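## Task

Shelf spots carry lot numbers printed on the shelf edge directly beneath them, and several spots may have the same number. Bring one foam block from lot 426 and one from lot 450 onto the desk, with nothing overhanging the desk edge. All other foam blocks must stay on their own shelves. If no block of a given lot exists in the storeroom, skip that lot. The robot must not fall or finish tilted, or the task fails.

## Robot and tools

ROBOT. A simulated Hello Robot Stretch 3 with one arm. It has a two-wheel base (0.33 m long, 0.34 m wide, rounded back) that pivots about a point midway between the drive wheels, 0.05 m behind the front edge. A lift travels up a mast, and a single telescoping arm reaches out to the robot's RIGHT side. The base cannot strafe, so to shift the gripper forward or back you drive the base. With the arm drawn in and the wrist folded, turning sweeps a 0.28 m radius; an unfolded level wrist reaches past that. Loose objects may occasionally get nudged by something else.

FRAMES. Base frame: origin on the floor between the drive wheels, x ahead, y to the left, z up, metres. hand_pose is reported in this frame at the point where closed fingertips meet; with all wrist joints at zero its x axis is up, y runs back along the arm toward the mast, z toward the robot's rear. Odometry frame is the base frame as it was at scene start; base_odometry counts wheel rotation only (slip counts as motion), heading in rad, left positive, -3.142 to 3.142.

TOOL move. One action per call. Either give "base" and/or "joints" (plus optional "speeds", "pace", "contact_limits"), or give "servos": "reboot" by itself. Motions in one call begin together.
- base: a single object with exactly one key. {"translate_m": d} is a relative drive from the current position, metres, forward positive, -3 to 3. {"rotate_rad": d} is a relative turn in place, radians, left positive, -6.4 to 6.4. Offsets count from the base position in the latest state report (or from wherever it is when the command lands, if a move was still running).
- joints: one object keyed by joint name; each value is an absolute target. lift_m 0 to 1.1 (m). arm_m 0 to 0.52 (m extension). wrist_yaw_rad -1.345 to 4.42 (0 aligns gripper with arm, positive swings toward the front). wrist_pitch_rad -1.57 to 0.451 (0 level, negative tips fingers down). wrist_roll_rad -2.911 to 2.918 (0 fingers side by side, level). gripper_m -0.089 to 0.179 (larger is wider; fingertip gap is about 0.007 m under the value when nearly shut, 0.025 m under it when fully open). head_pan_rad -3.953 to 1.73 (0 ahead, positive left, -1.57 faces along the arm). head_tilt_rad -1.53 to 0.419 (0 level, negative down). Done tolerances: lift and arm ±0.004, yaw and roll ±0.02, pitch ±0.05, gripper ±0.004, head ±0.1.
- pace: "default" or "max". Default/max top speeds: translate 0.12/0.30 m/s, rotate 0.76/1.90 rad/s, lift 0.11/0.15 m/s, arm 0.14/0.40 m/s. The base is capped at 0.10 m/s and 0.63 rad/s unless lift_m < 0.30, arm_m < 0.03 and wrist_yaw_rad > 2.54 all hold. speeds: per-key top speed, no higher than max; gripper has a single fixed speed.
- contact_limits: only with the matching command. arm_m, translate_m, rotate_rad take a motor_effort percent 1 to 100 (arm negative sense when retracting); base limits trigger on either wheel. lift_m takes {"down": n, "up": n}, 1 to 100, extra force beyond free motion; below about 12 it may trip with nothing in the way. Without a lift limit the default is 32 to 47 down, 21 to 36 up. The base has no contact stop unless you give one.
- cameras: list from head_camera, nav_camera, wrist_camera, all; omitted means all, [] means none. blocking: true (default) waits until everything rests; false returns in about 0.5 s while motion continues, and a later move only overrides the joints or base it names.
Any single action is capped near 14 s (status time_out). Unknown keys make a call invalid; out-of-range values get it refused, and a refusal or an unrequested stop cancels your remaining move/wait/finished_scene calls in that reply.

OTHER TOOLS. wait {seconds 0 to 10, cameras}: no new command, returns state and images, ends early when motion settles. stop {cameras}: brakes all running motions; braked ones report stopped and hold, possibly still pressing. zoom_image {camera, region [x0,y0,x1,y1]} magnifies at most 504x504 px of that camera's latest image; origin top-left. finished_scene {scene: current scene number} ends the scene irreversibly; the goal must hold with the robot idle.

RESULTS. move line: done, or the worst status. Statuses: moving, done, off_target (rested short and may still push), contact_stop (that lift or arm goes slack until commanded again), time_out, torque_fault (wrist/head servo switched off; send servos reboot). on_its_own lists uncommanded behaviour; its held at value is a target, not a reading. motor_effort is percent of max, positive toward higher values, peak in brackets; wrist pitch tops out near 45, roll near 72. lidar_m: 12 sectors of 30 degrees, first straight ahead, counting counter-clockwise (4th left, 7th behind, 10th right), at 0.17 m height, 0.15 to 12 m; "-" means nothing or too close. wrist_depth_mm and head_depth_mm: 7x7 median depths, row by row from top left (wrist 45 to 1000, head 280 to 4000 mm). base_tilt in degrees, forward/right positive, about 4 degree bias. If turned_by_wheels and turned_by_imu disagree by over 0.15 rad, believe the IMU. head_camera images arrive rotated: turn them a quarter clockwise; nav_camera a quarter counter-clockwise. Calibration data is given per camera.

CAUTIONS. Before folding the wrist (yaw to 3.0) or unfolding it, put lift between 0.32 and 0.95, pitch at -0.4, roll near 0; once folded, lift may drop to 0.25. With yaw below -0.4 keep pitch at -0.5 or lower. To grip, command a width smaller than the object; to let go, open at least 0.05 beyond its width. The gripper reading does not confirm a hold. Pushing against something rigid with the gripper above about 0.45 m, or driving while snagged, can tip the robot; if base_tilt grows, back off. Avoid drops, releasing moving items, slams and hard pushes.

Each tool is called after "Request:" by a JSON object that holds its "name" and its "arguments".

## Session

Request:
{"name": "move", "arguments": {"joints": {"head_pan_rad":0.0,"head_tilt_rad":-0.2}}}

Request:
{"name": "move", "arguments": {"joints": {"head_pan_rad":-1.57}, "cameras": ["nav_camera","head_camera"]}}

Request:
{"name": "move", "arguments": {"joints": {"head_pan_rad":1.6}, "cameras": ["nav_camera","head_camera"]}}

Request:
{"name": "move", "arguments": {"joints": {"head_pan_rad":-3.1}, "cameras": ["nav_camera","head_camera"]}}

Scene clock: 0.73 s.
move: done
base_odometry: x=+0.000 y=+0.000 heading=+0.000
turned_by_wheels: +0.000
turned_by_imu: +0.000
base_tilt: forward=-0.5 right=-1.1
lidar_m: 0.84 0.77 0.78 0.96 1.17 1.17 1.57 1.48 1.13 1.38 3.10 1.31
head_depth_mm: 1236 1246 1295 1359 1443 1522 1577 / 1060 1100 1151 1203 1253 1318 1375 / 957 995 1032 1075 1114 1160 1222 / 872 901 935 970 1002 1040 1082 / 804 828 853 880 910 938 978 / 743 764 786 810 830 866 888 / 694 710 728 749 770 794 818
base_status: not commanded
joint_positions: lift_m=+0.306 arm_m=+0.001 wrist_yaw_rad=+2.853 wrist_pitch_rad=-0.337 wrist_roll_rad=+0.000 gripper_m=+0.037 head_pan_rad=+0.000 head_tilt_rad=-0.199
joint_status: all done
measured_speeds: all 0
motor_effort: left_wheel=-0.3(0.5) right_wheel=+0.3(0.8) lift_m=+25.9(27.3) arm_m=-7.5(7.7) wrist_yaw_rad=-0.8(1.2) wrist_pitch_rad=+2.0(2.1) wrist_roll_rad=+0.3(0.3) gripper_m=+0.1(1.0) head_pan_rad=+0.2(1.5) head_tilt_rad=-3.1(6.5)
hand_pose: x=+0.0453 y=+0.0786 z=+0.3376 quat_wxyz=(+0.218, +0.707, +0.017, +0.673) (m; base frame)
wrist_depth_mm: 133 - - - - - - / 136 - - - - - - / 145 - - - - - - / 155 187 881 871 814 - - / 170 180 731 670 662 682 653 / 575 193 126 561 128 574 574 / 503 204 315 496 476 493 492
pictures: head_camera (sideways), nav_camera (sideways), wrist_camera
camera_calibration:
head_camera: T_world_to_cam=[[-0.145678, -0.0463281, -0.988247, 1.30272], [0.046458, 0.997481, -0.0536094, 0.0691867], [0.988241, -0.0537216, -0.143159, 0.135881], [0, 0, 0, 1]] pos_world=[0.052279, -0.00136023, 1.31057]
nav_camera: T_world_to_cam=[[0.171538, 0.0170861, 0.985029, -1.24025], [0.0128803, -0.999803, 0.0150993, 0.0303935], [0.985093, 0.0100973, -0.171724, 0.170715], [0, 0, 0, 1]] pos_world=[0.0441873, 0.0498547, 1.25054]
wrist_camera: T_world_to_cam=[[0.968732, -0.247103, -0.0223289, -0.0102512], [-0.145362, -0.492322, -0.858189, 0.367545], [0.201068, 0.834601, -0.512847, 0.26461], [0, 0, 0, 1]] pos_world=[0.0101531, -0.0424262, 0.450899]

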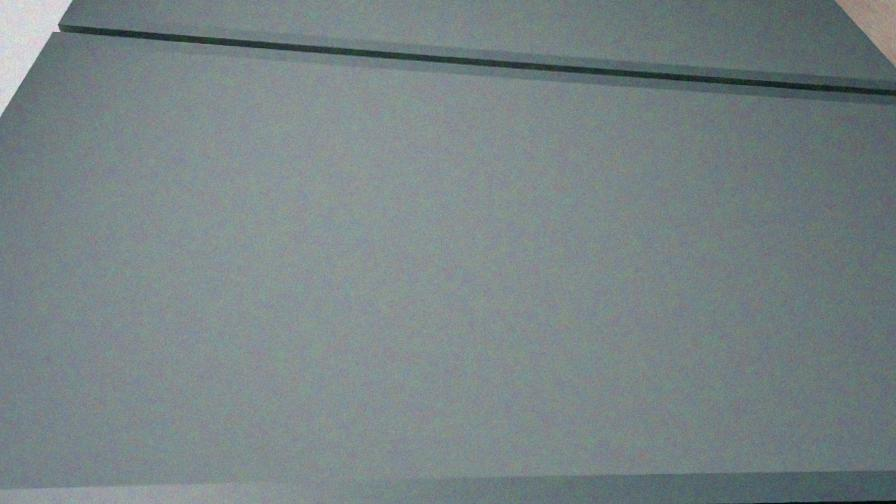

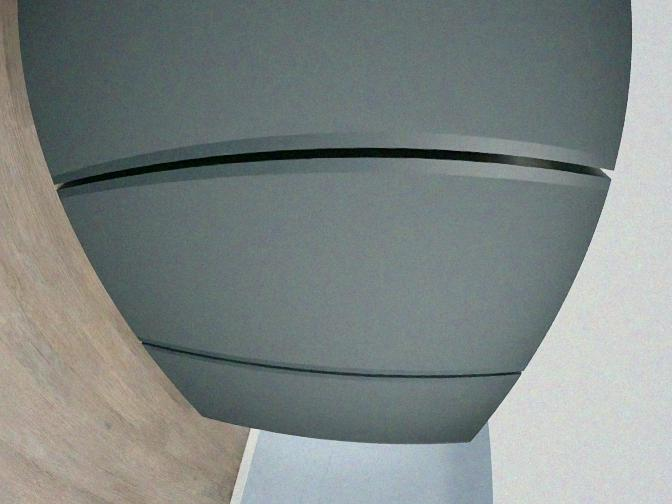

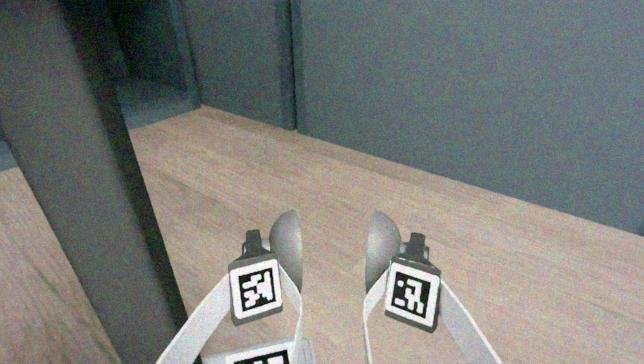

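Scene clock: 1.97 s.
move: done
base_odometry: x=+0.000 y=+0.000 heading=+0.000
turned_by_wheels: +0.000
turned_by_imu: +0.000
base_tilt: forward=-0.5 right=-1.2
lidar_m: 0.84 0.77 0.78 0.96 1.17 1.17 1.57 1.48 1.13 1.38 3.10 1.30
head_depth_mm: 1528 1567 1576 1610 1595 1090 865 / 1679 1709 1739 1767 1702 1081 1558 / 1864 1889 1922 1976 1682 1077 1646 / 2073 2140 2162 2236 1679 1258 1658 / 2264 2442 2461 2544 1663 2085 1707 / 2419 2781 2905 3043 1800 2201 1686 / 2426 2950 3064 3119 3093 2300 1699
base_status: not commanded
joint_positions: lift_m=+0.306 arm_m=+0.001 wrist_yaw_rad=+2.853 wrist_pitch_rad=-0.337 wrist_roll_rad=+0.000 gripper_m=+0.037 head_pan_rad=-1.607 head_tilt_rad=-0.200
joint_status: all done
measured_speeds: all 0
motor_effort: left_wheel=-0.1(0.5) right_wheel=+0.3(1.2) lift_m=+26.0(27.2) arm_m=-10.8(11.2) wrist_yaw_rad=-1.3(2.2) wrist_pitch_rad=+2.1(2.2) wrist_roll_rad=+0.0(0.3) gripper_m=+0.6(0.9) head_pan_rad=+3.4(5.7) head_tilt_rad=-3.3(3.4)
hand_pose: x=+0.0453 y=+0.0786 z=+0.3376 quat_wxyz=(+0.218, +0.707, +0.017, +0.673) (m; base frame)
wrist_depth_mm: 133 - - - - - - / 136 - - - - - - / 144 - - - - - - / 155 186 874 863 813 - - / 170 180 739 665 662 692 656 / 575 193 126 560 128 579 572 / 503 205 314 497 480 492 494
pictures: head_camera (sideways), nav_camera (sideways)
camera_calibration:
head_camera: T_world_to_cam=[[-0.0409672, 0.148255, -0.9881, 1.30195], [0.995153, -0.0824256, -0.0536268, 0.0633357], [-0.0893952, -0.985508, -0.14416, 0.143692], [0, 0, 0, 1]] pos_world=[0.00315372, -0.0461898, 1.31056]
nav_camera: T_world_to_cam=[[0.0108407, -0.173035, 0.984856, -1.23907], [-0.999617, 0.0232118, 0.0150814, 0.0366868], [-0.0254699, -0.984642, -0.172717, 0.17819], [0, 0, 0, 1]] pos_world=[0.0546437, -0.039801, 1.25053]

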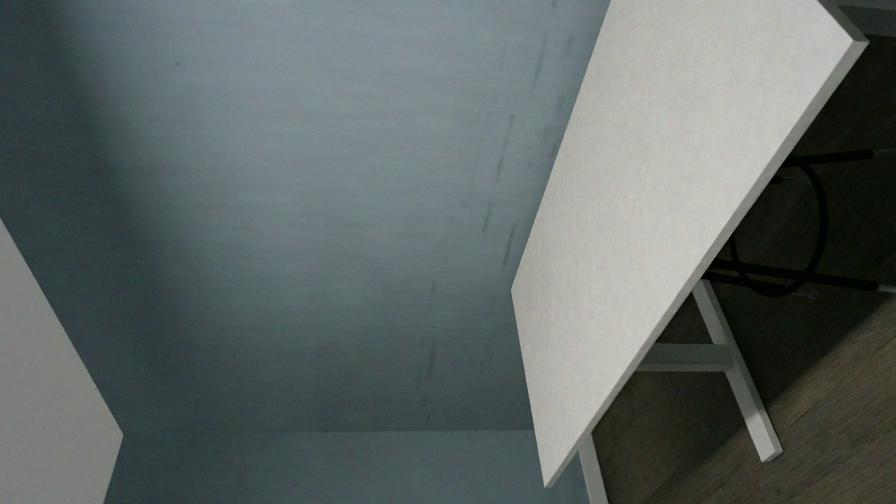

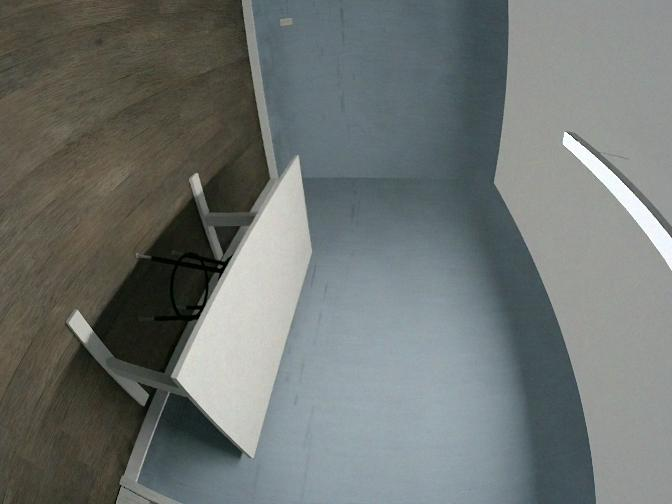

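Scene clock: 4.87 s.
move: done
base_odometry: x=+0.000 y=+0.000 heading=+0.000
turned_by_wheels: +0.000
turned_by_imu: +0.000
base_tilt: forward=-0.3 right=-1.3
lidar_m: 0.84 0.77 0.78 0.96 1.17 1.16 1.57 1.48 1.13 1.38 3.08 1.31
head_depth_mm: 805 817 823 840 851 863 882 / 875 906 918 934 949 965 989 / - 1022 1037 1060 1076 1105 1122 / - 1166 1192 1213 1243 1271 1301 / - 1272 1301 1343 1378 1422 1466 / - 1494 1474 1525 1613 1521 1588 / - 1492 1520 1548 1613 1377 1589
base_status: not commanded
joint_positions: lift_m=+0.306 arm_m=+0.001 wrist_yaw_rad=+2.853 wrist_pitch_rad=-0.337 wrist_roll_rad=+0.000 gripper_m=+0.037 head_pan_rad=+1.608 head_tilt_rad=-0.200
joint_status: all done
measured_speeds: translate_m=+0.000 rotate_rad=+0.000 lift_m=+0.000 arm_m=+0.000 wrist_yaw_rad=+0.000 wrist_pitch_rad=+0.000 wrist_roll_rad=+0.000 head_pan_rad=-0.024 head_tilt_rad=+0.000
motor_effort: left_wheel=-0.6(0.8) right_wheel=+0.5(1.5) lift_m=+27.0(27.1) arm_m=-12.2(13.0) wrist_yaw_rad=-0.3(1.9) wrist_pitch_rad=+2.1(2.2) wrist_roll_rad=-0.1(0.3) gripper_m=+0.3(0.9) head_pan_rad=-3.5(5.4) head_tilt_rad=-2.0(3.9)
hand_pose: x=+0.0453 y=+0.0786 z=+0.3376 quat_wxyz=(+0.218, +0.707, +0.017, +0.673) (m; base frame)
wrist_depth_mm: 133 - - - - - - / 136 - - - - - - / 144 - - - - - - / 155 186 888 866 821 - - / 169 180 730 672 665 688 662 / 571 193 126 558 129 578 573 / 503 204 313 502 482 495 491
pictures: head_camera (sideways), nav_camera (sideways)
camera_calibration:
head_camera: T_world_to_cam=[[0.0517712, -0.145132, -0.988057, 1.30133], [-0.998521, 0.0089514, -0.0536343, 0.0755401], [0.0166285, 0.989372, -0.144454, 0.143457], [0, 0, 0, 1]] pos_world=[0.00567138, 0.0462563, 1.31056]
nav_camera: T_world_to_cam=[[-0.0235524, 0.172077, 0.984802, -1.23871], [0.998615, 0.0504067, 0.0150751, 0.0244413], [-0.0470465, 0.983793, -0.173026, 0.178651], [0, 0, 0, 1]] pos_world=[-0.0451771, 0.0361655, 1.25043]

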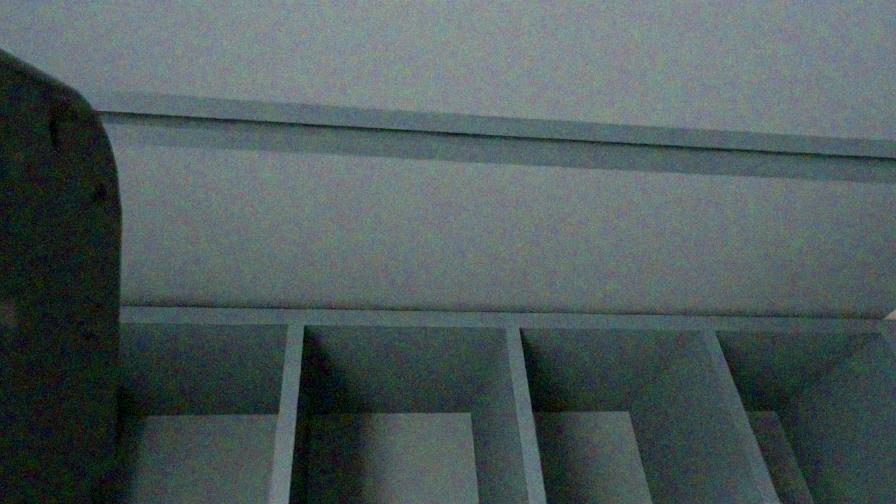

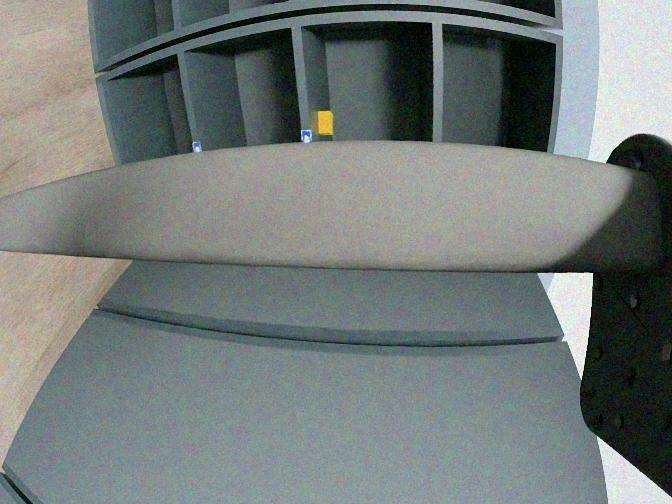

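Scene clock: 8.37 s.
move: done
base_odometry: x=+0.000 y=+0.000 heading=+0.000
turned_by_wheels: +0.000
turned_by_imu: +0.000
base_tilt: forward=-0.4 right=-1.2
lidar_m: 0.84 0.77 0.78 0.96 1.18 1.16 1.57 1.48 1.13 1.38 3.09 1.31
head_depth_mm: 1428 1642 1670 1721 1788 1513 1647 / 1868 1493 1525 1594 1678 1674 1642 / 1872 1927 1979 2062 2111 2146 1672 / 1727 1784 1848 1902 1982 2007 1725 / 1586 1645 1682 1731 1794 1857 1718 / 1447 1497 1534 1573 1629 1700 1675 / 1360 1400 1432 1471 1502 1559 1588
base_status: not commanded
joint_positions: lift_m=+0.306 arm_m=+0.001 wrist_yaw_rad=+2.853 wrist_pitch_rad=-0.337 wrist_roll_rad=+0.000 gripper_m=+0.037 head_pan_rad=-3.108 head_tilt_rad=-0.200
joint_status: all done
measured_speeds: translate_m=+0.000 rotate_rad=+0.000 lift_m=+0.000 arm_m=+0.000 wrist_yaw_rad=+0.000 wrist_pitch_rad=+0.000 wrist_roll_rad=+0.000 head_pan_rad=+0.024 head_tilt_rad=+0.000
motor_effort: left_wheel=+0.2(0.7) right_wheel=+0.3(1.3) lift_m=+26.4(27.4) arm_m=-12.5(12.9) wrist_yaw_rad=+0.4(2.2) wrist_pitch_rad=+2.1(2.1) wrist_roll_rad=+0.2(0.3) gripper_m=+0.3(1.2) head_pan_rad=+3.5(4.9) head_tilt_rad=-2.1(3.5)
hand_pose: x=+0.0453 y=+0.0786 z=+0.3376 quat_wxyz=(+0.218, +0.707, +0.017, +0.673) (m; base frame)
wrist_depth_mm: 133 - - - - - - / 136 - - - - - - / 145 - - - - - - / 156 186 876 883 824 - - / 170 180 738 668 673 689 653 / 569 193 126 565 129 575 569 / 507 205 313 496 482 493 490
pictures: head_camera (sideways), nav_camera (sideways)
camera_calibration:
head_camera: T_world_to_cam=[[0.145363, 0.0511453, -0.988056, 1.30076], [-0.0132029, -0.998474, -0.053627, 0.0695331], [-0.98929, 0.0208406, -0.144465, 0.149607], [0, 0, 0, 1]] pos_world=[-0.0401585, -0.000218605, 1.31056]
nav_camera: T_world_to_cam=[[-0.172164, -0.0228296, 0.984804, -1.2378], [-0.04615, 0.998821, 0.0150866, 0.0308303], [-0.983987, -0.0428513, -0.173015, 0.184379], [0, 0, 0, 1]] pos_world=[-0.0302568, -0.0511517, 1.25043]

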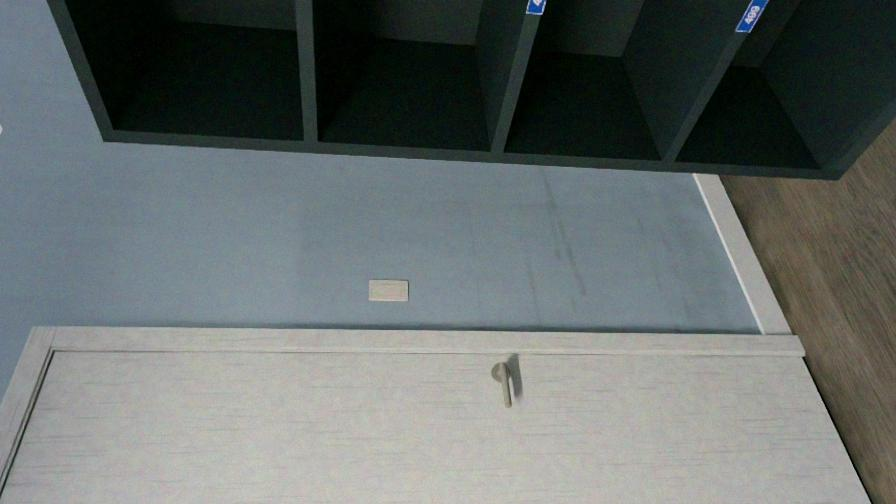

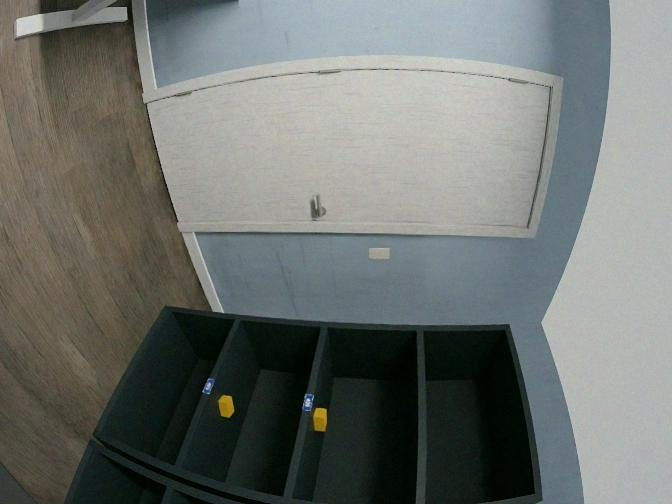

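Request:
{"name": "move", "arguments": {"joints": {"head_pan_rad":-3.7,"head_tilt_rad":-0.3}, "cameras": ["nav_camera","head_camera"]}}

Request:
{"name": "move", "arguments": {"joints": {"head_pan_rad":-0.95,"head_tilt_rad":-0.3}, "cameras": ["nav_camera"]}}

Scene clock: 15.50 s.
move: done
base_odometry: x=+0.000 y=+0.000 heading=+0.000
turned_by_wheels: +0.000
turned_by_imu: +0.000
base_tilt: forward=-0.3 right=-1.3
lidar_m: 0.84 0.77 0.78 0.96 1.17 1.16 1.57 1.48 1.13 1.38 3.10 1.31
head_depth_mm: 1334 1364 1451 1474 1554 1339 1475 / 1030 1059 1352 1303 1593 1391 1462 / 1410 1448 1253 1182 1236 1315 1380 / 1467 1513 1597 1638 1712 1735 1461 / 1508 1567 1663 1698 1706 1778 1476 / 1564 1631 1747 1787 1699 1862 1518 / 1503 1554 1626 1618 1659 1751 1518
base_status: not commanded
joint_positions: lift_m=+0.306 arm_m=+0.001 wrist_yaw_rad=+2.853 wrist_pitch_rad=-0.337 wrist_roll_rad=+0.000 gripper_m=+0.037 head_pan_rad=-3.712 head_tilt_rad=-0.303
joint_status: all done
measured_speeds: all 0
motor_effort: left_wheel=-0.1(0.5) right_wheel=+0.2(1.2) lift_m=+25.9(26.9) arm_m=-11.9(12.8) wrist_yaw_rad=+0.0(1.3) wrist_pitch_rad=+2.1(2.1) wrist_roll_rad=+0.0(0.3) gripper_m=+0.6(0.9) head_pan_rad=-0.9(4.3) head_tilt_rad=-2.1(8.9)
hand_pose: x=+0.0453 y=+0.0786 z=+0.3376 quat_wxyz=(+0.218, +0.707, +0.017, +0.673) (m; base frame)
wrist_depth_mm: 134 - - - - - - / 136 - - - - - - / 145 - - - - - - / 155 187 882 860 820 - - / 170 181 727 665 665 687 651 / 568 193 126 564 129 573 568 / 504 205 314 498 483 493 489
pictures: head_camera (sideways), nav_camera (sideways)
camera_calibration:
head_camera: T_world_to_cam=[[0.233168, -0.0945027, -0.967834, 1.27375], [-0.572593, -0.817779, -0.0580966, 0.078771], [-0.785984, 0.567721, -0.244791, 0.278966], [0, 0, 0, 1]] pos_world=[-0.0326298, 0.0264147, 1.30564]
nav_camera: T_world_to_cam=[[-0.238752, 0.132806, 0.961956, -1.20756], [0.52749, 0.849451, 0.0136462, 0.0291599], [-0.815323, 0.510681, -0.272863, 0.313373], [0, 0, 0, 1]] pos_world=[-0.0481902, -0.0244314, 1.24673]

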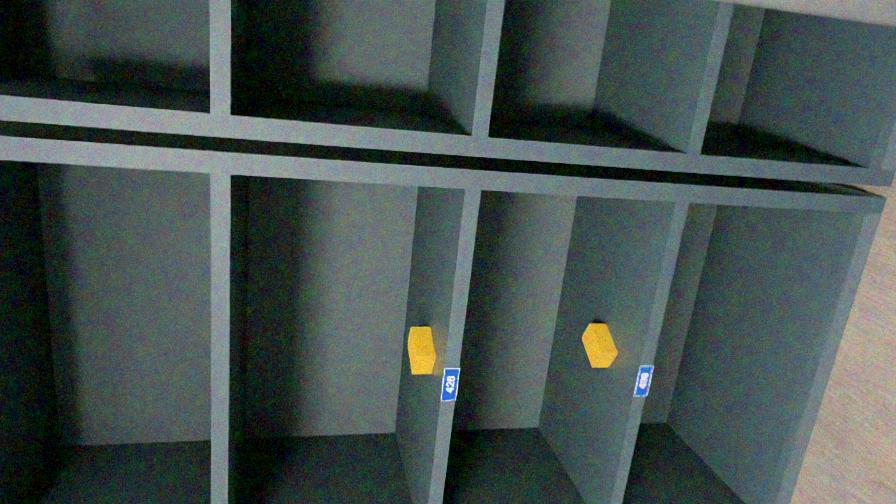

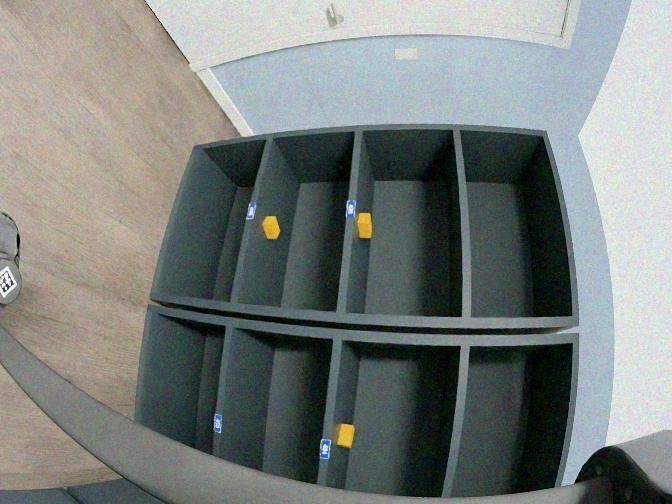

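Scene clock: 18.27 s.
move: done
base_odometry: x=+0.000 y=+0.000 heading=+0.000
turned_by_wheels: +0.000
turned_by_imu: +0.000
base_tilt: forward=-0.3 right=-1.3
lidar_m: 0.84 0.77 0.78 0.96 1.17 1.16 1.57 1.48 1.13 1.38 3.10 1.31
head_depth_mm: 2745 2865 3015 3204 2788 2003 1562 / 2730 2860 2989 3191 2927 2025 1554 / 2737 2829 2982 3162 2909 1998 1549 / 2695 2826 2943 3102 2861 2006 1536 / 2683 2777 2944 3101 2833 1989 1533 / 2697 2795 2932 3050 2825 1974 1516 / 2656 2745 2924 3064 2830 1967 1529
base_status: not commanded
joint_positions: lift_m=+0.306 arm_m=+0.001 wrist_yaw_rad=+2.853 wrist_pitch_rad=-0.337 wrist_roll_rad=+0.000 gripper_m=+0.037 head_pan_rad=-0.942 head_tilt_rad=-0.303
joint_status: all done
measured_speeds: translate_m=+0.000 rotate_rad=+0.000 lift_m=+0.000 arm_m=+0.000 wrist_yaw_rad=+0.000 wrist_pitch_rad=+0.000 wrist_roll_rad=+0.000 head_pan_rad=-0.024 head_tilt_rad=+0.000
motor_effort: left_wheel=-0.2(0.6) right_wheel=+0.5(1.4) lift_m=+26.0(27.0) arm_m=-11.7(12.4) wrist_yaw_rad=-0.5(1.9) wrist_pitch_rad=+2.1(2.1) wrist_roll_rad=+0.1(0.4) gripper_m=+0.4(1.1) head_pan_rad=-2.7(5.8) head_tilt_rad=+2.8(6.0)
hand_pose: x=+0.0453 y=+0.0786 z=+0.3376 quat_wxyz=(+0.218, +0.707, +0.017, +0.673) (m; base frame)
wrist_depth_mm: 133 - - - - - - / 136 - - - - - - / 144 - - - - - - / 156 186 877 881 829 - - / 169 181 734 664 660 687 654 / 570 193 126 565 129 575 569 / 505 205 312 497 485 491 492
pictures: nav_camera (sideways)
camera_calibration:
nav_camera: T_world_to_cam=[[0.174179, -0.210496, 0.961953, -1.21009], [-0.800143, -0.599654, 0.0136635, 0.0373244], [0.573962, -0.77208, -0.272874, 0.304895], [0, 0, 0, 1]] pos_world=[0.0656389, 0.00306632, 1.24673]

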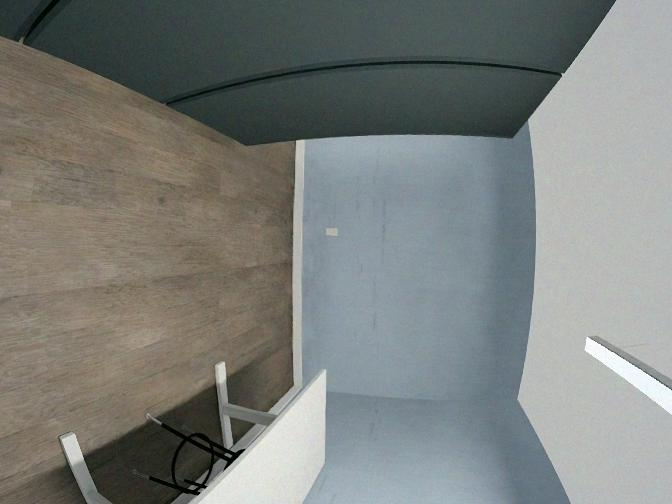

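Request:
{"name": "move", "arguments": {"joints": {"head_pan_rad":-3.95,"head_tilt_rad":-0.3}, "cameras": ["nav_camera","head_camera"]}}

Request:
{"name": "zoom_image", "arguments": {"camera": "head_camera", "region": [400, 0, 896, 504]}}

Request:
{"name": "zoom_image", "arguments": {"camera": "nav_camera", "region": [150, 100, 420, 400]}}

Scene clock: 28.03 s.
move: done
base_odometry: x=+0.000 y=+0.000 heading=+0.000
turned_by_wheels: +0.000
turned_by_imu: +0.000
base_tilt: forward=-0.3 right=-1.2
lidar_m: 0.84 0.77 0.78 0.96 1.17 1.16 1.57 1.48 1.13 1.38 3.09 1.31
head_depth_mm: - - - - - - - / - - - - - - - / 1387 1436 1509 1486 - - - / 1356 1339 1516 1473 1628 1675 1446 / 1018 1061 1113 1164 1233 1294 1404 / 1408 1463 1555 1613 1678 1717 1443 / 1419 1474 1569 1586 1678 1706 1431
base_status: not commanded
joint_positions: lift_m=+0.306 arm_m=+0.001 wrist_yaw_rad=+2.853 wrist_pitch_rad=-0.337 wrist_roll_rad=+0.000 gripper_m=+0.037 head_pan_rad=-3.958 head_tilt_rad=-0.300
joint_status: all done
measured_speeds: translate_m=+0.000 rotate_rad=+0.000 lift_m=+0.000 arm_m=+0.000 wrist_yaw_rad=+0.000 wrist_pitch_rad=+0.000 wrist_roll_rad=+0.000 head_pan_rad=+0.024 head_tilt_rad=+0.000
motor_effort: left_wheel=+0.3(0.6) right_wheel=+0.3(1.4) lift_m=+26.5(27.3) arm_m=-11.6(12.5) wrist_yaw_rad=-0.1(2.0) wrist_pitch_rad=+2.1(2.2) wrist_roll_rad=-0.1(0.4) gripper_m=+0.7(1.1) head_pan_rad=+3.0(5.5) head_tilt_rad=+5.0(8.4)
hand_pose: x=+0.0453 y=+0.0786 z=+0.3376 quat_wxyz=(+0.218, +0.707, +0.017, +0.673) (m; base frame)
wrist_depth_mm: 133 - - - - - - / 137 - - - - - - / 145 - - - - - - / 155 187 870 857 830 - - / 169 180 724 672 667 688 666 / 574 193 126 563 129 572 573 / 509 205 314 497 479 496 495
pictures: head_camera (sideways), nav_camera (sideways)
camera_calibration:
head_camera: T_world_to_cam=[[0.20118, -0.146587, -0.968524, 1.27482], [-0.755026, -0.653127, -0.0579807, 0.0797356], [-0.62407, 0.742925, -0.242073, 0.274425], [0, 0, 0, 1]] pos_world=[-0.025004, 0.0350717, 1.30574]
nav_camera: T_world_to_cam=[[-0.197266, 0.185118, 0.962714, -1.20884], [0.718921, 0.694957, 0.0136799, 0.0279695], [-0.666512, 0.694814, -0.270176, 0.30892], [0, 0, 0, 1]] pos_world=[-0.0526726, -0.0103011, 1.24685]

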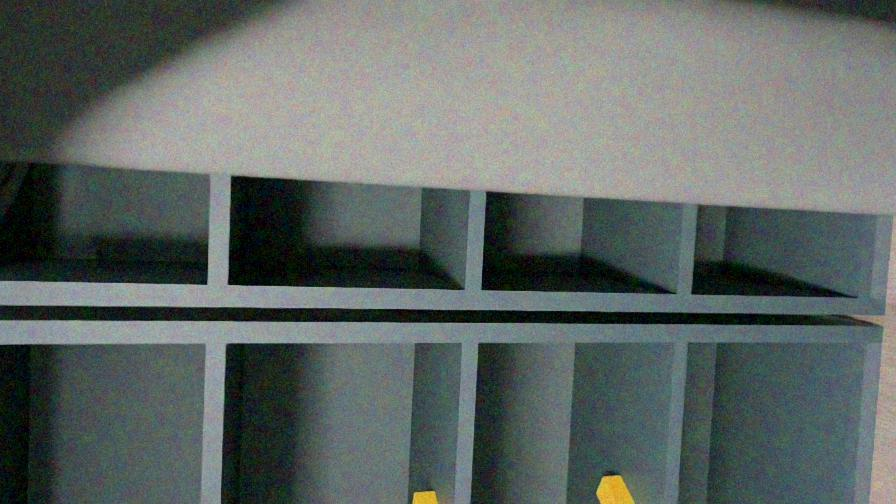

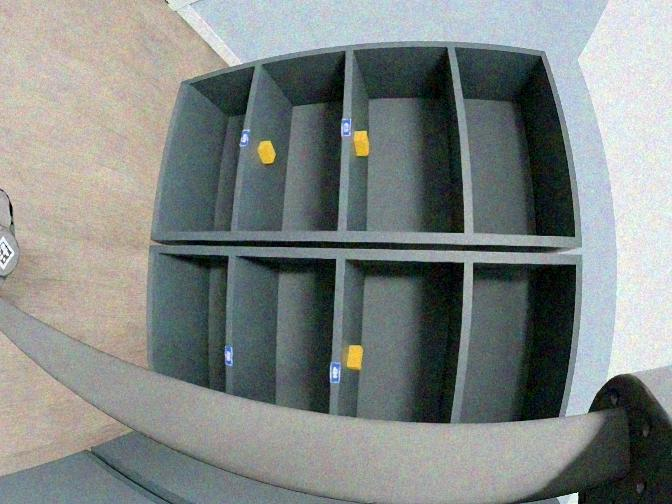

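Scaled by 1.000.

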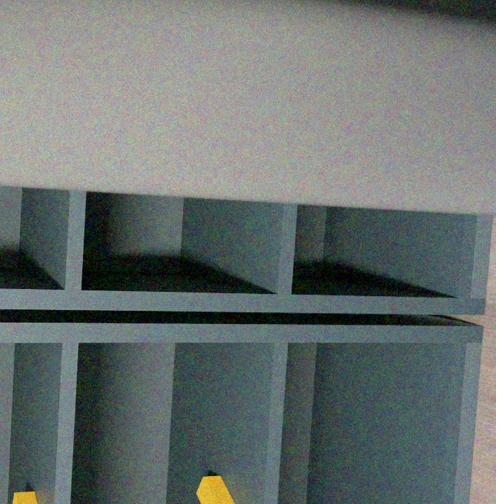

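Scaled by 1.680 from the camera's 672x504 image, which has a finer 792x594 frame.

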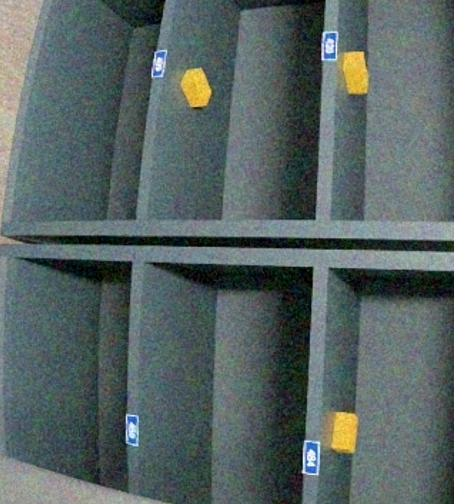

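Request:
{"name": "zoom_image", "arguments": {"camera": "nav_camera", "region": [205, 325, 255, 385]}}

Request:
{"name": "zoom_image", "arguments": {"camera": "nav_camera", "region": [225, 105, 275, 165]}}

Scaled by 8.400 from the camera's 672x504 image, which has a finer 792x594 frame.

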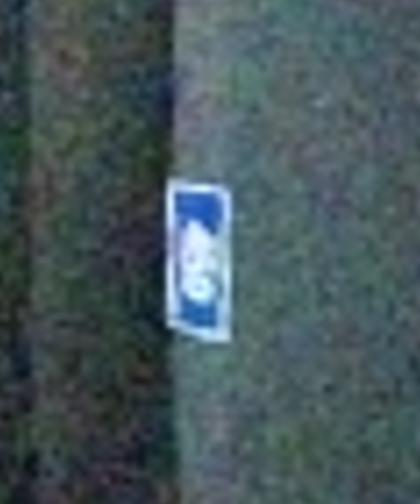

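Scaled by 8.400 from the camera's 672x504 image, which has a finer 792x594 frame.

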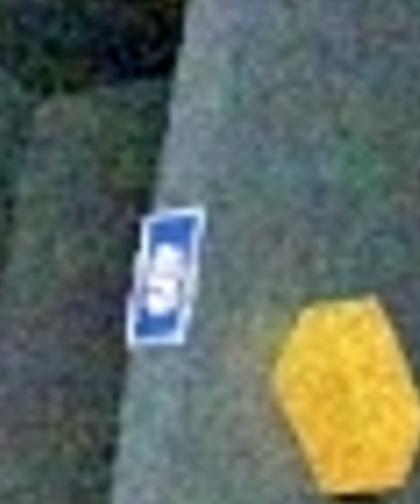

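Request:
{"name": "move", "arguments": {"joints": {"head_pan_rad":-3.6,"head_tilt_rad":-0.35}, "cameras": ["head_camera"]}}

Request:
{"name": "zoom_image", "arguments": {"camera": "head_camera", "region": [370, 160, 670, 400]}}

Scene clock: 38.90 s.
move: done
base_odometry: x=+0.000 y=+0.000 heading=+0.000
turned_by_wheels: +0.000
turned_by_imu: +0.000
base_tilt: forward=-0.3 right=-1.4
lidar_m: 0.84 0.77 0.78 0.96 1.18 1.17 1.57 1.48 1.13 1.37 3.10 1.31
head_depth_mm: 964 1014 1139 1155 1538 1611 1408 / 1399 1425 1518 1191 1234 1319 1391 / 1445 1510 1599 1605 1590 1725 1444 / 1526 1585 1685 1767 1585 1790 1484 / 1588 1668 1769 1892 1759 1764 1465 / 1483 1514 1640 1677 1727 1747 1466 / 1332 1402 1507 1959 2073 1777 1453
base_status: not commanded
joint_positions: lift_m=+0.306 arm_m=+0.001 wrist_yaw_rad=+2.853 wrist_pitch_rad=-0.337 wrist_roll_rad=+0.000 gripper_m=+0.037 head_pan_rad=-3.589 head_tilt_rad=-0.345
joint_status: all done
measured_speeds: all 0
motor_effort: left_wheel=-0.4(0.5) right_wheel=+0.9(1.2) lift_m=+26.5(27.2) arm_m=-11.6(12.2) wrist_yaw_rad=+0.0(1.8) wrist_pitch_rad=+2.1(2.1) wrist_roll_rad=+0.0(0.3) gripper_m=+0.8(1.0) head_pan_rad=+1.5(4.5) head_tilt_rad=-2.9(6.9)
hand_pose: x=+0.0453 y=+0.0786 z=+0.3376 quat_wxyz=(+0.218, +0.707, +0.017, +0.673) (m; base frame)
wrist_depth_mm: 133 - - - - - - / 136 - - - - - - / 144 - - - - - - / 155 186 898 848 823 - - / 170 181 733 664 668 690 658 / 572 193 126 562 128 568 575 / 503 205 312 498 481 495 492
pictures: head_camera (sideways)
camera_calibration:
head_camera: T_world_to_cam=[[0.280256, -0.0829878, -0.956331, 1.25841], [-0.465535, -0.883007, -0.0598017, 0.0803418], [-0.839484, 0.461965, -0.286102, 0.33308], [0, 0, 0, 1]] pos_world=[-0.0356596, 0.0215036, 1.30356]

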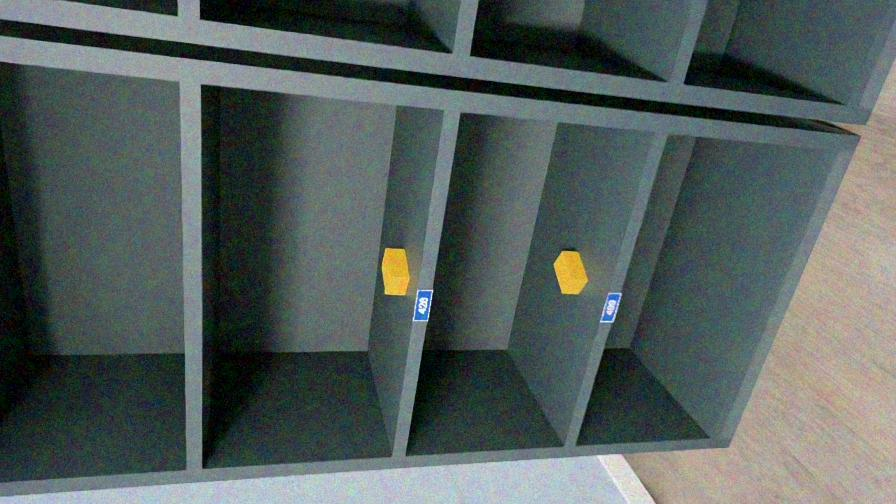

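Scaled by 1.680 from the camera's 896x504 image, which has a finer 1280x720 frame.

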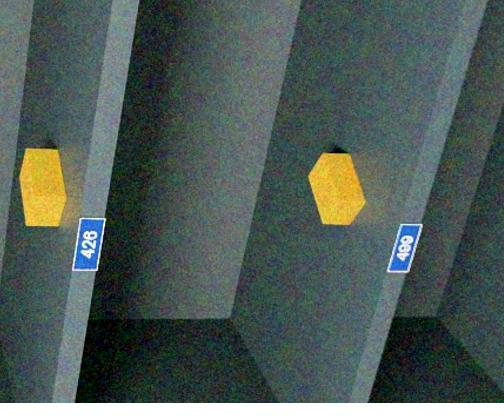

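Request:
{"name": "move", "arguments": {"joints": {"lift_m":0.285,"head_pan_rad":-1.5,"head_tilt_rad":-0.4}, "cameras": []}}

Request:
{"name": "move", "arguments": {"base": {"translate_m":-0.89}, "pace": "max", "cameras": []}}

Request:
{"name": "move", "arguments": {"base": {"rotate_rad":-2.548}, "pace": "max", "cameras": []}}

Request:
{"name": "move", "arguments": {"joints": {"lift_m":0.9,"head_pan_rad":-1.57}, "pace": "max", "cameras": ["head_camera","nav_camera"]}}

Request:
{"name": "move", "arguments": {"joints": {"wrist_yaw_rad":0,"gripper_m":0.179,"wrist_pitch_rad":-0.4,"head_pan_rad":-2.5}, "cameras": ["head_camera","wrist_camera","nav_camera"]}}

Scene clock: 93.60 s.
move: done
base_odometry: x=+0.000 y=+0.000 heading=+0.000
turned_by_wheels: +0.000
turned_by_imu: +0.000
base_tilt: forward=-0.4 right=-1.2
lidar_m: 0.84 0.77 0.78 0.96 1.17 1.17 1.57 1.48 1.13 1.38 3.10 1.31
head_depth_mm: 1595 1644 1721 1693 1111 1627 1426 / 1769 1837 1921 1731 1106 1730 1420 / 2004 2087 2187 1723 1296 1714 1411 / 2269 2389 2545 1703 2243 1771 1402 / 2687 2832 3060 2001 2249 1754 1404 / 2796 2963 3101 3213 2352 1763 1383 / 2650 2806 2935 3133 2331 1731 1387
base_status: not commanded
joint_positions: lift_m=+0.285 arm_m=+0.001 wrist_yaw_rad=+2.853 wrist_pitch_rad=-0.338 wrist_roll_rad=+0.000 gripper_m=+0.037 head_pan_rad=-1.492 head_tilt_rad=-0.402
joint_status: all done
measured_speeds: translate_m=+0.000 rotate_rad=+0.000 lift_m=+0.000 arm_m=+0.000 wrist_yaw_rad=+0.000 wrist_pitch_rad=+0.000 wrist_roll_rad=+0.000 head_pan_rad=-0.024 head_tilt_rad=+0.000
motor_effort: left_wheel=+0.1(0.6) right_wheel=+0.4(1.3) lift_m=+24.1(26.4) arm_m=-11.3(12.3) wrist_yaw_rad=-0.4(1.8) wrist_pitch_rad=+2.2(2.2) wrist_roll_rad=+0.1(0.3) gripper_m=+0.4(1.1) head_pan_rad=-3.0(5.6) head_tilt_rad=-1.2(5.9)
hand_pose: x=+0.0453 y=+0.0786 z=+0.3161 quat_wxyz=(+0.218, +0.707, +0.018, +0.673) (m; base frame)
wrist_depth_mm: 133 - - - - - - / 136 - - - - - - / 145 - - - - - - / 156 186 832 828 814 781 - / 171 181 690 635 633 645 652 / 543 193 126 535 129 552 542 / 480 204 290 458 458 470 469
pictures: none
No camera images: "cameras" was empty.

Scene clock: 97.90 s.
move: done
base_odometry: x=-0.890 y=+0.000 heading=+0.000
turned_by_wheels: +0.000
turned_by_imu: +0.000
base_tilt: forward=-0.3 right=-1.2
lidar_m: 1.60 1.46 1.47 0.76 1.06 0.71 0.90 0.80 0.81 1.03 1.07 2.48
head_depth_mm: 855 885 918 944 969 1018 1065 / 951 986 1031 1078 1133 1191 1242 / 1068 1118 1171 1230 1300 1383 1372 / 1216 1288 1360 1434 1479 1604 1407 / 1424 1524 1620 1619 1274 1766 1390 / 1703 1836 2004 1663 1183 1279 1335 / 2115 2321 2631 1640 1111 1674 1380
base_status: done
joint_positions: lift_m=+0.285 arm_m=+0.001 wrist_yaw_rad=+2.853 wrist_pitch_rad=-0.338 wrist_roll_rad=+0.000 gripper_m=+0.037 head_pan_rad=-1.500 head_tilt_rad=-0.402
joint_status: not commanded
measured_speeds: all 0
motor_effort: left_wheel=-1.2(15.4) right_wheel=-9.5(14.3) lift_m=+24.9(25.4) arm_m=-10.8(11.9) wrist_yaw_rad=-1.0(1.6) wrist_pitch_rad=+2.2(2.2) wrist_roll_rad=-0.1(0.3) gripper_m=+0.6(1.0) head_pan_rad=-2.9(3.7) head_tilt_rad=+4.9(5.4)
hand_pose: x=+0.0453 y=+0.0786 z=+0.3161 quat_wxyz=(+0.218, +0.707, +0.018, +0.673) (m; base frame)
wrist_depth_mm: 134 933 - - - - - / 137 - - - - - - / 144 163 901 - - - - / 155 167 796 821 820 813 808 / 167 181 691 638 635 658 651 / 538 194 126 532 129 550 543 / 480 205 291 458 454 472 470
pictures: none
No camera images: "cameras" was empty.

Scene clock: 100.57 s.
move: done
base_odometry: x=-0.890 y=+0.000 heading=-2.547
turned_by_wheels: -2.548
turned_by_imu: -2.501
base_tilt: forward=-0.3 right=-1.1
lidar_m: 0.80 0.82 1.07 1.10 2.19 1.54 1.46 1.50 0.76 1.06 0.71 0.84
head_depth_mm: 552 937 1001 959 719 1080 849 / 564 934 996 946 711 1064 842 / 576 932 1001 935 703 1058 838 / 520 937 1007 922 698 1055 837 / 527 939 1001 910 1163 1043 857 / 540 940 1002 896 1165 1041 852 / 553 927 982 888 964 997 848
base_status: done
joint_positions: lift_m=+0.285 arm_m=+0.001 wrist_yaw_rad=+2.853 wrist_pitch_rad=-0.338 wrist_roll_rad=+0.000 gripper_m=+0.037 head_pan_rad=-1.500 head_tilt_rad=-0.400
joint_status: not commanded
measured_speeds: all 0
motor_effort: left_wheel=+5.7(15.0) right_wheel=-8.3(15.9) lift_m=+25.7(26.1) arm_m=-12.2(13.3) wrist_yaw_rad=-1.3(1.7) wrist_pitch_rad=+2.1(2.3) wrist_roll_rad=-0.2(0.4) gripper_m=+0.5(0.9) head_pan_rad=-2.4(3.7) head_tilt_rad=+4.1(5.6)
hand_pose: x=+0.0453 y=+0.0786 z=+0.3161 quat_wxyz=(+0.218, +0.707, +0.018, +0.673) (m; base frame)
wrist_depth_mm: 134 - - - - - - / 136 - - - - - - / 145 - - - - - - / 155 186 837 826 807 812 771 / 171 181 692 638 636 662 645 / 548 193 126 538 129 547 540 / 482 205 290 464 460 471 473
pictures: none
No camera images: "cameras" was empty.

Scene clock: 105.47 s.
move: done
base_odometry: x=-0.890 y=+0.000 heading=-2.547
turned_by_wheels: +0.000
turned_by_imu: +0.000
base_tilt: forward=-0.3 right=-1.1
lidar_m: 0.80 0.82 1.07 1.10 2.19 1.54 1.46 1.50 0.77 1.06 0.71 0.84
head_depth_mm: 553 953 1019 956 986 1035 869 / 565 953 1018 948 1182 1067 872 / 579 945 1011 937 1173 1060 865 / 585 937 1007 924 695 1052 861 / 525 932 996 911 1157 1046 829 / 539 923 991 897 1145 1041 828 / 553 921 980 887 673 1034 825
base_status: not commanded
joint_positions: lift_m=+0.900 arm_m=+0.001 wrist_yaw_rad=+2.853 wrist_pitch_rad=-0.339 wrist_roll_rad=+0.000 gripper_m=+0.037 head_pan_rad=-1.572 head_tilt_rad=-0.400
joint_status: all done
measured_speeds: all 0
motor_effort: left_wheel=+6.1(6.9) right_wheel=-9.1(10.1) lift_m=+26.6(33.2) arm_m=-10.3(12.7) wrist_yaw_rad=-0.5(2.1) wrist_pitch_rad=+2.3(2.4) wrist_roll_rad=+0.2(0.3) gripper_m=+0.8(1.0) head_pan_rad=+3.2(4.0) head_tilt_rad=+2.2(5.1)
hand_pose: x=+0.0452 y=+0.0785 z=+0.9309 quat_wxyz=(+0.218, +0.707, +0.018, +0.673) (m; base frame)
wrist_depth_mm: 133 - - - - - - / 136 - - - - - - / 145 - - - - - - / 155 186 - - - - - / 172 181 - - - - - / - 193 126 - 128 - - / - 205 - - - - -
pictures: head_camera (sideways), nav_camera (sideways)
camera_calibration:
head_camera: T_world_to_cam=[[-0.045813, 0.339999, -0.939309, 1.23818], [0.997439, -0.0361359, -0.0617281, 0.0738836], [-0.0549302, -0.939731, -0.337472, 0.395181], [0, 0, 0, 1]] pos_world=[0.00473789, -0.0469466, 1.30096]
nav_camera: T_world_to_cam=[[0.0165731, -0.364597, 0.931018, -1.1687], [-0.999823, -0.0143321, 0.0121853, 0.040395], [0.00890069, -0.931055, -0.36477, 0.427955], [0, 0, 0, 1]] pos_world=[0.0559477, -0.0270742, 1.24369]

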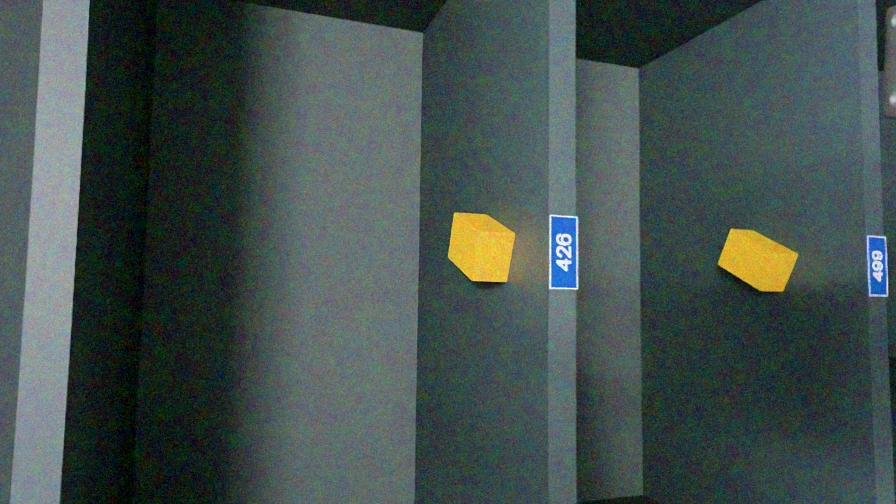

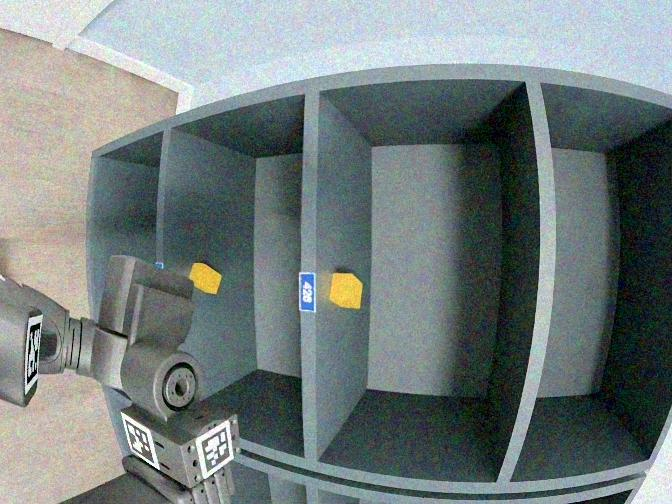

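Scene clock: 107.90 s.
move: done
base_odometry: x=-0.890 y=+0.000 heading=-2.547
turned_by_wheels: +0.000
turned_by_imu: +0.000
base_tilt: forward=-0.2 right=-1.2
lidar_m: 0.80 0.82 1.07 1.10 2.19 1.54 1.46 1.50 0.77 1.05 0.71 0.84
head_depth_mm: 1246 1301 1364 1447 1530 1613 1426 / 1298 1370 1460 1547 1638 1709 1423 / 1331 1389 1474 1586 1706 1741 1418 / 1411 1477 1569 1687 1509 1668 1407 / 1393 1462 1544 1193 1427 1501 1367 / 1203 1291 1373 903 1276 1035 1355 / 639 672 701 747 806 872 894
base_status: not commanded
joint_positions: lift_m=+0.900 arm_m=+0.001 wrist_yaw_rad=+0.003 wrist_pitch_rad=-0.411 wrist_roll_rad=+0.000 gripper_m=+0.179 head_pan_rad=-2.503 head_tilt_rad=-0.400
joint_status: all done
measured_speeds: all 0
motor_effort: left_wheel=+6.0(6.7) right_wheel=-9.4(10.2) lift_m=+23.6(26.7) arm_m=-9.6(10.7) wrist_yaw_rad=-4.8(6.0) wrist_pitch_rad=+1.6(3.6) wrist_roll_rad=+0.0(0.3) gripper_m=+0.8(83.7) head_pan_rad=+3.0(4.1) head_tilt_rad=+2.3(3.3)
hand_pose: x=-0.0208 y=-0.3708 z=+0.9142 quat_wxyz=(+0.693, +0.146, -0.692, -0.144) (m; base frame)
wrist_depth_mm: - - - 325 - - - / - - - - - 818 - / - - - - - - - / - - - - - 808 - / - 142 - 665 - - - / - 126 - - - - - / - - - - - - 105
pictures: head_camera (sideways), nav_camera (sideways), wrist_camera
camera_calibration:
head_camera: T_world_to_cam=[[0.245507, 0.239628, -0.939311, 1.23643], [0.566175, -0.821972, -0.0617123, 0.0765244], [-0.786875, -0.516663, -0.337471, 0.399579], [0, 0, 0, 1]] pos_world=[-0.03246, -0.0269339, 1.30096]
nav_camera: T_world_to_cam=[[-0.282682, -0.230867, 0.931016, -1.16689], [-0.608117, 0.793754, 0.0121884, 0.0379701], [-0.741812, -0.562721, -0.364774, 0.432497], [0, 0, 0, 1]] pos_world=[0.0140633, -0.0561592, 1.24369]
wrist_camera: T_world_to_cam=[[-0.998883, -0.0400278, -0.0251184, -0.00607745], [-0.00249861, 0.575528, -0.817778, 0.993442], [0.0471902, -0.816802, -0.574985, 0.38992], [0, 0, 0, 1]] pos_world=[-0.0219888, -0.25351, 1.03646]

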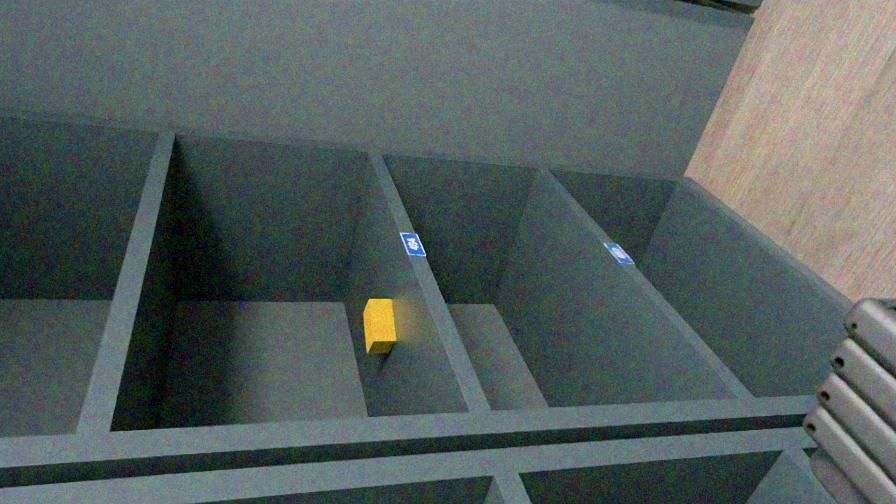

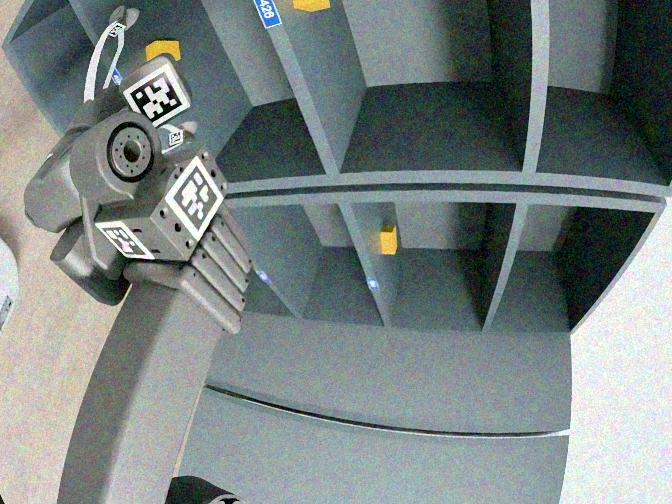

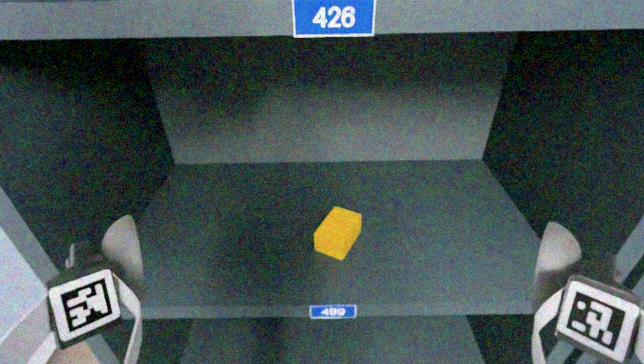

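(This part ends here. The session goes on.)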